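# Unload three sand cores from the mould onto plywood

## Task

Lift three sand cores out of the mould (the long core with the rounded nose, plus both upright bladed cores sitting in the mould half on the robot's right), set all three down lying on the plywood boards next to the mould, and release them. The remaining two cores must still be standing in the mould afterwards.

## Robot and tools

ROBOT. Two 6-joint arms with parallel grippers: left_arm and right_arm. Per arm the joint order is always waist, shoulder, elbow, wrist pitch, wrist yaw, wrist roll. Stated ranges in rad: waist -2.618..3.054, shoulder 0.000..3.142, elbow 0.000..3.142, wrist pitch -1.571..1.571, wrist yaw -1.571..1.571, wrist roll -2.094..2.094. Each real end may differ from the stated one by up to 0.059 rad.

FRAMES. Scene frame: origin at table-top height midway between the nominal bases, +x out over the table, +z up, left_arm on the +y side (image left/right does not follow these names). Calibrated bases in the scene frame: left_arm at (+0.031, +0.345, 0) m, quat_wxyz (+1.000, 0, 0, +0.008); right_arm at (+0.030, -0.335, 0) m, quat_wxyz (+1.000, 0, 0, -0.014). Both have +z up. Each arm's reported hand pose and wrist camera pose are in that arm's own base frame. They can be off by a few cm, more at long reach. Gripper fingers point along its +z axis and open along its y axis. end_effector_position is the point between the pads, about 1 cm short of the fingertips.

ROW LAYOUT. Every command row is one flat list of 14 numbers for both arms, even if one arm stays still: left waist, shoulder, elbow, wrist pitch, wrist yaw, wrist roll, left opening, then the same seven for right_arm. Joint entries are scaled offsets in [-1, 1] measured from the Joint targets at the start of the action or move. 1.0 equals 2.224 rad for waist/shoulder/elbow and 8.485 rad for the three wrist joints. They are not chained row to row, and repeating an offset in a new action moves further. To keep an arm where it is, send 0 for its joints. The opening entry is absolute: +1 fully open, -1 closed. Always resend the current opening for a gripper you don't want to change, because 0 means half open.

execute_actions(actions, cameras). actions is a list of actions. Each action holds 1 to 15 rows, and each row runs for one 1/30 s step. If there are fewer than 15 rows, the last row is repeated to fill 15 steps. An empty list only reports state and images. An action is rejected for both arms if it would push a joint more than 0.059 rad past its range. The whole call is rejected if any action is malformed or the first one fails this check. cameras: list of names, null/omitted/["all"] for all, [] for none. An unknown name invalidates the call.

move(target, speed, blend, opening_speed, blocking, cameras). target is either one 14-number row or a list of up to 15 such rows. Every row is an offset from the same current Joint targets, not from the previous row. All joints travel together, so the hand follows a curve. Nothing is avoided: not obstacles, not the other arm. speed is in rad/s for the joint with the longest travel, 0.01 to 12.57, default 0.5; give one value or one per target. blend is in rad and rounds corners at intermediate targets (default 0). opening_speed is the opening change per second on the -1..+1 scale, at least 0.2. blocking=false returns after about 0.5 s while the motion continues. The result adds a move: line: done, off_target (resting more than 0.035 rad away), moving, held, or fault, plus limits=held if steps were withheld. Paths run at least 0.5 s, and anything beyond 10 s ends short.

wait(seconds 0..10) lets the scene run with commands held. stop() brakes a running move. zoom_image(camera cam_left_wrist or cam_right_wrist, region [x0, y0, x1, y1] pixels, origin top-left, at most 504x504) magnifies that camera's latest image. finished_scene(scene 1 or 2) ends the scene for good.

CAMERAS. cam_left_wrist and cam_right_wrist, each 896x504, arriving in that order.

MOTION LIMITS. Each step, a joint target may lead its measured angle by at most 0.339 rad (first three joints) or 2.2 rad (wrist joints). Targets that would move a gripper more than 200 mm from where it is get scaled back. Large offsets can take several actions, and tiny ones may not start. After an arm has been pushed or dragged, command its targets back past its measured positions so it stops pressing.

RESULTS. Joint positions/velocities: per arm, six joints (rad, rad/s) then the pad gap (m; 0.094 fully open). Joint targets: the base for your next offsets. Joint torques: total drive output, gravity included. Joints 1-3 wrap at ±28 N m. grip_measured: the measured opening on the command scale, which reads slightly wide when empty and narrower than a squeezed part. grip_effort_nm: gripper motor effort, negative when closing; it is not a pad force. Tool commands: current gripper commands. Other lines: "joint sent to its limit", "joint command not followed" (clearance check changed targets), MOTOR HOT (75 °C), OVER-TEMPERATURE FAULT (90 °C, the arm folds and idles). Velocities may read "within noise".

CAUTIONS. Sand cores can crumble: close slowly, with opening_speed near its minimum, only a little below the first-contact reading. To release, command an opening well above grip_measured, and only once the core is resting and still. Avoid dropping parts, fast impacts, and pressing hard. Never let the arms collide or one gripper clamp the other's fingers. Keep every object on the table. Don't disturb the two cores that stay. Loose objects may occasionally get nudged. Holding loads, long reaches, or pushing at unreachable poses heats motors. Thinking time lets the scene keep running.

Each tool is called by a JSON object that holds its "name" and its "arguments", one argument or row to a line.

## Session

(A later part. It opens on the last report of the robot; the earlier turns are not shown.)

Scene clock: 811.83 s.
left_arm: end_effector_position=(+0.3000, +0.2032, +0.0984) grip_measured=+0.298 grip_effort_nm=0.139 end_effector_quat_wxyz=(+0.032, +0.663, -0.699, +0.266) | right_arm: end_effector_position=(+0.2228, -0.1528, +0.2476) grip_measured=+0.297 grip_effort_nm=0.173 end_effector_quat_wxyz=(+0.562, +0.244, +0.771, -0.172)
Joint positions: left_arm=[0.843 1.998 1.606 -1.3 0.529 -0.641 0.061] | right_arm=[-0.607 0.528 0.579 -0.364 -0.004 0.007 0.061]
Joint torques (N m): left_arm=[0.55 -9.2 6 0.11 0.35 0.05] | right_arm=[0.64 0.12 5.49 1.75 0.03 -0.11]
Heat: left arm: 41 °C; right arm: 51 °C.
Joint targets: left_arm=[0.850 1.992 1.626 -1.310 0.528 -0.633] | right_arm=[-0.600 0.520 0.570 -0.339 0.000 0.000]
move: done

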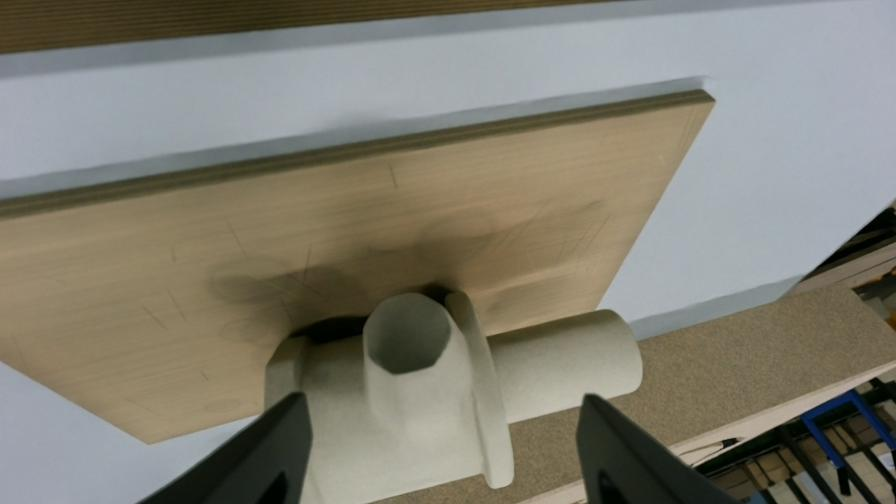

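{"name": "move", "arguments": {
  "target": [
    [0,0.0,0.07,-0.0184,-0.01,0.01,0.3,0,0,0,0,0,0,0.3],
    [0,-0.662,-0.475,0.1143,-0.0622,0.0746,0.3,0,0,0,0,0,0,0.3]
  ],
  "speed": 0.6,
  "blend": 0.1
}}

Scene clock: 822.17 s.
left_arm: end_effector_position=(+0.1805, +0.2016, +0.2475) grip_measured=+0.298 grip_effort_nm=0.139 end_effector_quat_wxyz=(+0.539, -0.331, +0.738, +0.235) | right_arm: end_effector_position=(+0.2228, -0.1528, +0.2476) grip_measured=+0.297 grip_effort_nm=0.173 end_effector_quat_wxyz=(+0.562, +0.244, +0.771, -0.172)
Joint positions: left_arm=[0.843 0.53 0.579 -0.361 0.01 -0.008 0.061] | right_arm=[-0.607 0.528 0.579 -0.364 -0.004 0.007 0.061]
Joint torques (N m): left_arm=[0.53 -0.01 4.98 2.43 -0.08 0.03] | right_arm=[0.64 0.14 5.49 1.75 0.03 -0.11]
Heat: left arm: 41 °C; right arm: 51 °C.
Joint targets: left_arm=[0.850 0.519 0.570 -0.340 0.000 -0.001] | right_arm=[-0.600 0.520 0.570 -0.339 0.000 0.000]
move: done; blend cut to 0.0781 rad at target 1

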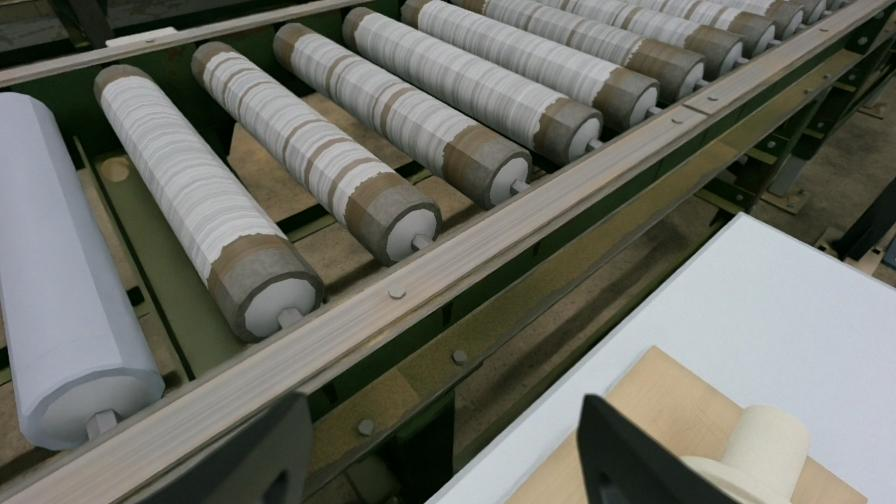

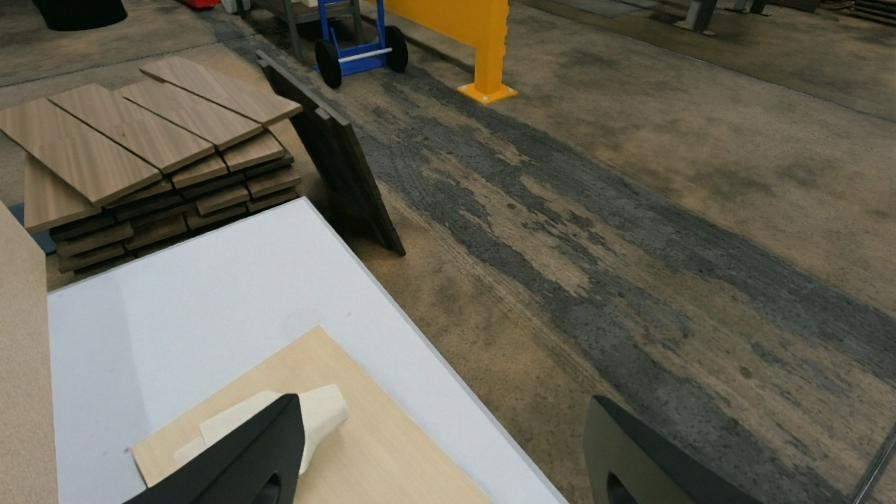

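{"name": "move", "arguments": {
  "target": [-0.13,-0.08,0,-0.02,0,0,0.3,0.03,0,0,0,0,0,0.3],
  "speed": 0.6
}}

Scene clock: 825.17 s.
left_arm: end_effector_position=(+0.1992, +0.1273, +0.2531) grip_measured=+0.298 grip_effort_nm=0.144 end_effector_quat_wxyz=(+0.576, -0.226, +0.768, +0.164) | right_arm: end_effector_position=(+0.2324, -0.1376, +0.2476) grip_measured=+0.297 grip_effort_nm=0.168 end_effector_quat_wxyz=(+0.568, +0.218, +0.779, -0.154)
Joint positions: left_arm=[0.569 0.354 0.579 -0.51 0.006 -0.007 0.061] | right_arm=[-0.54 0.528 0.579 -0.364 -0.003 0.007 0.061]
Joint torques (N m): left_arm=[-0.58 0.95 4.6 2.22 -0.04 -0.01] | right_arm=[0.58 0.1 5.49 1.75 0.02 -0.11]
Heat: left arm: 42 °C; right arm: 51 °C.
Joint targets: left_arm=[0.561 0.342 0.570 -0.510 0.000 -0.001] | right_arm=[-0.534 0.520 0.570 -0.339 0.000 0.000]
move: done

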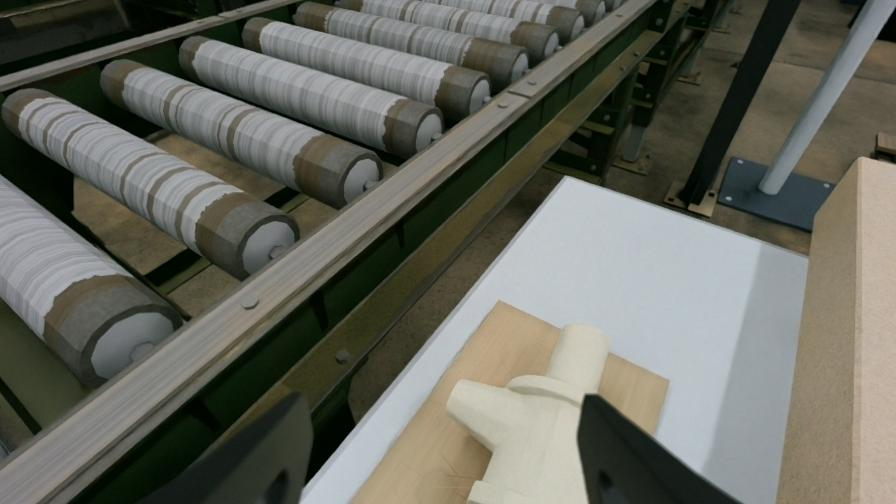

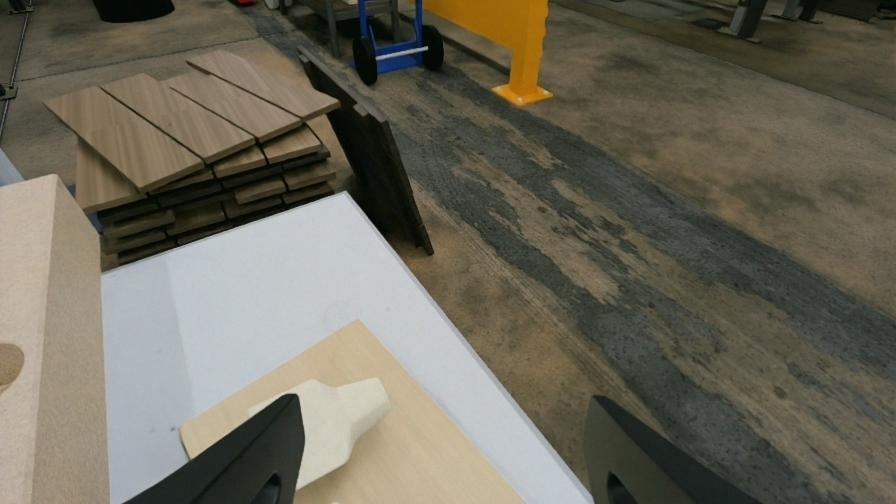

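{"name": "finished_scene", "arguments": {
  "scene": 1
}}

The scene is finished: the task was done.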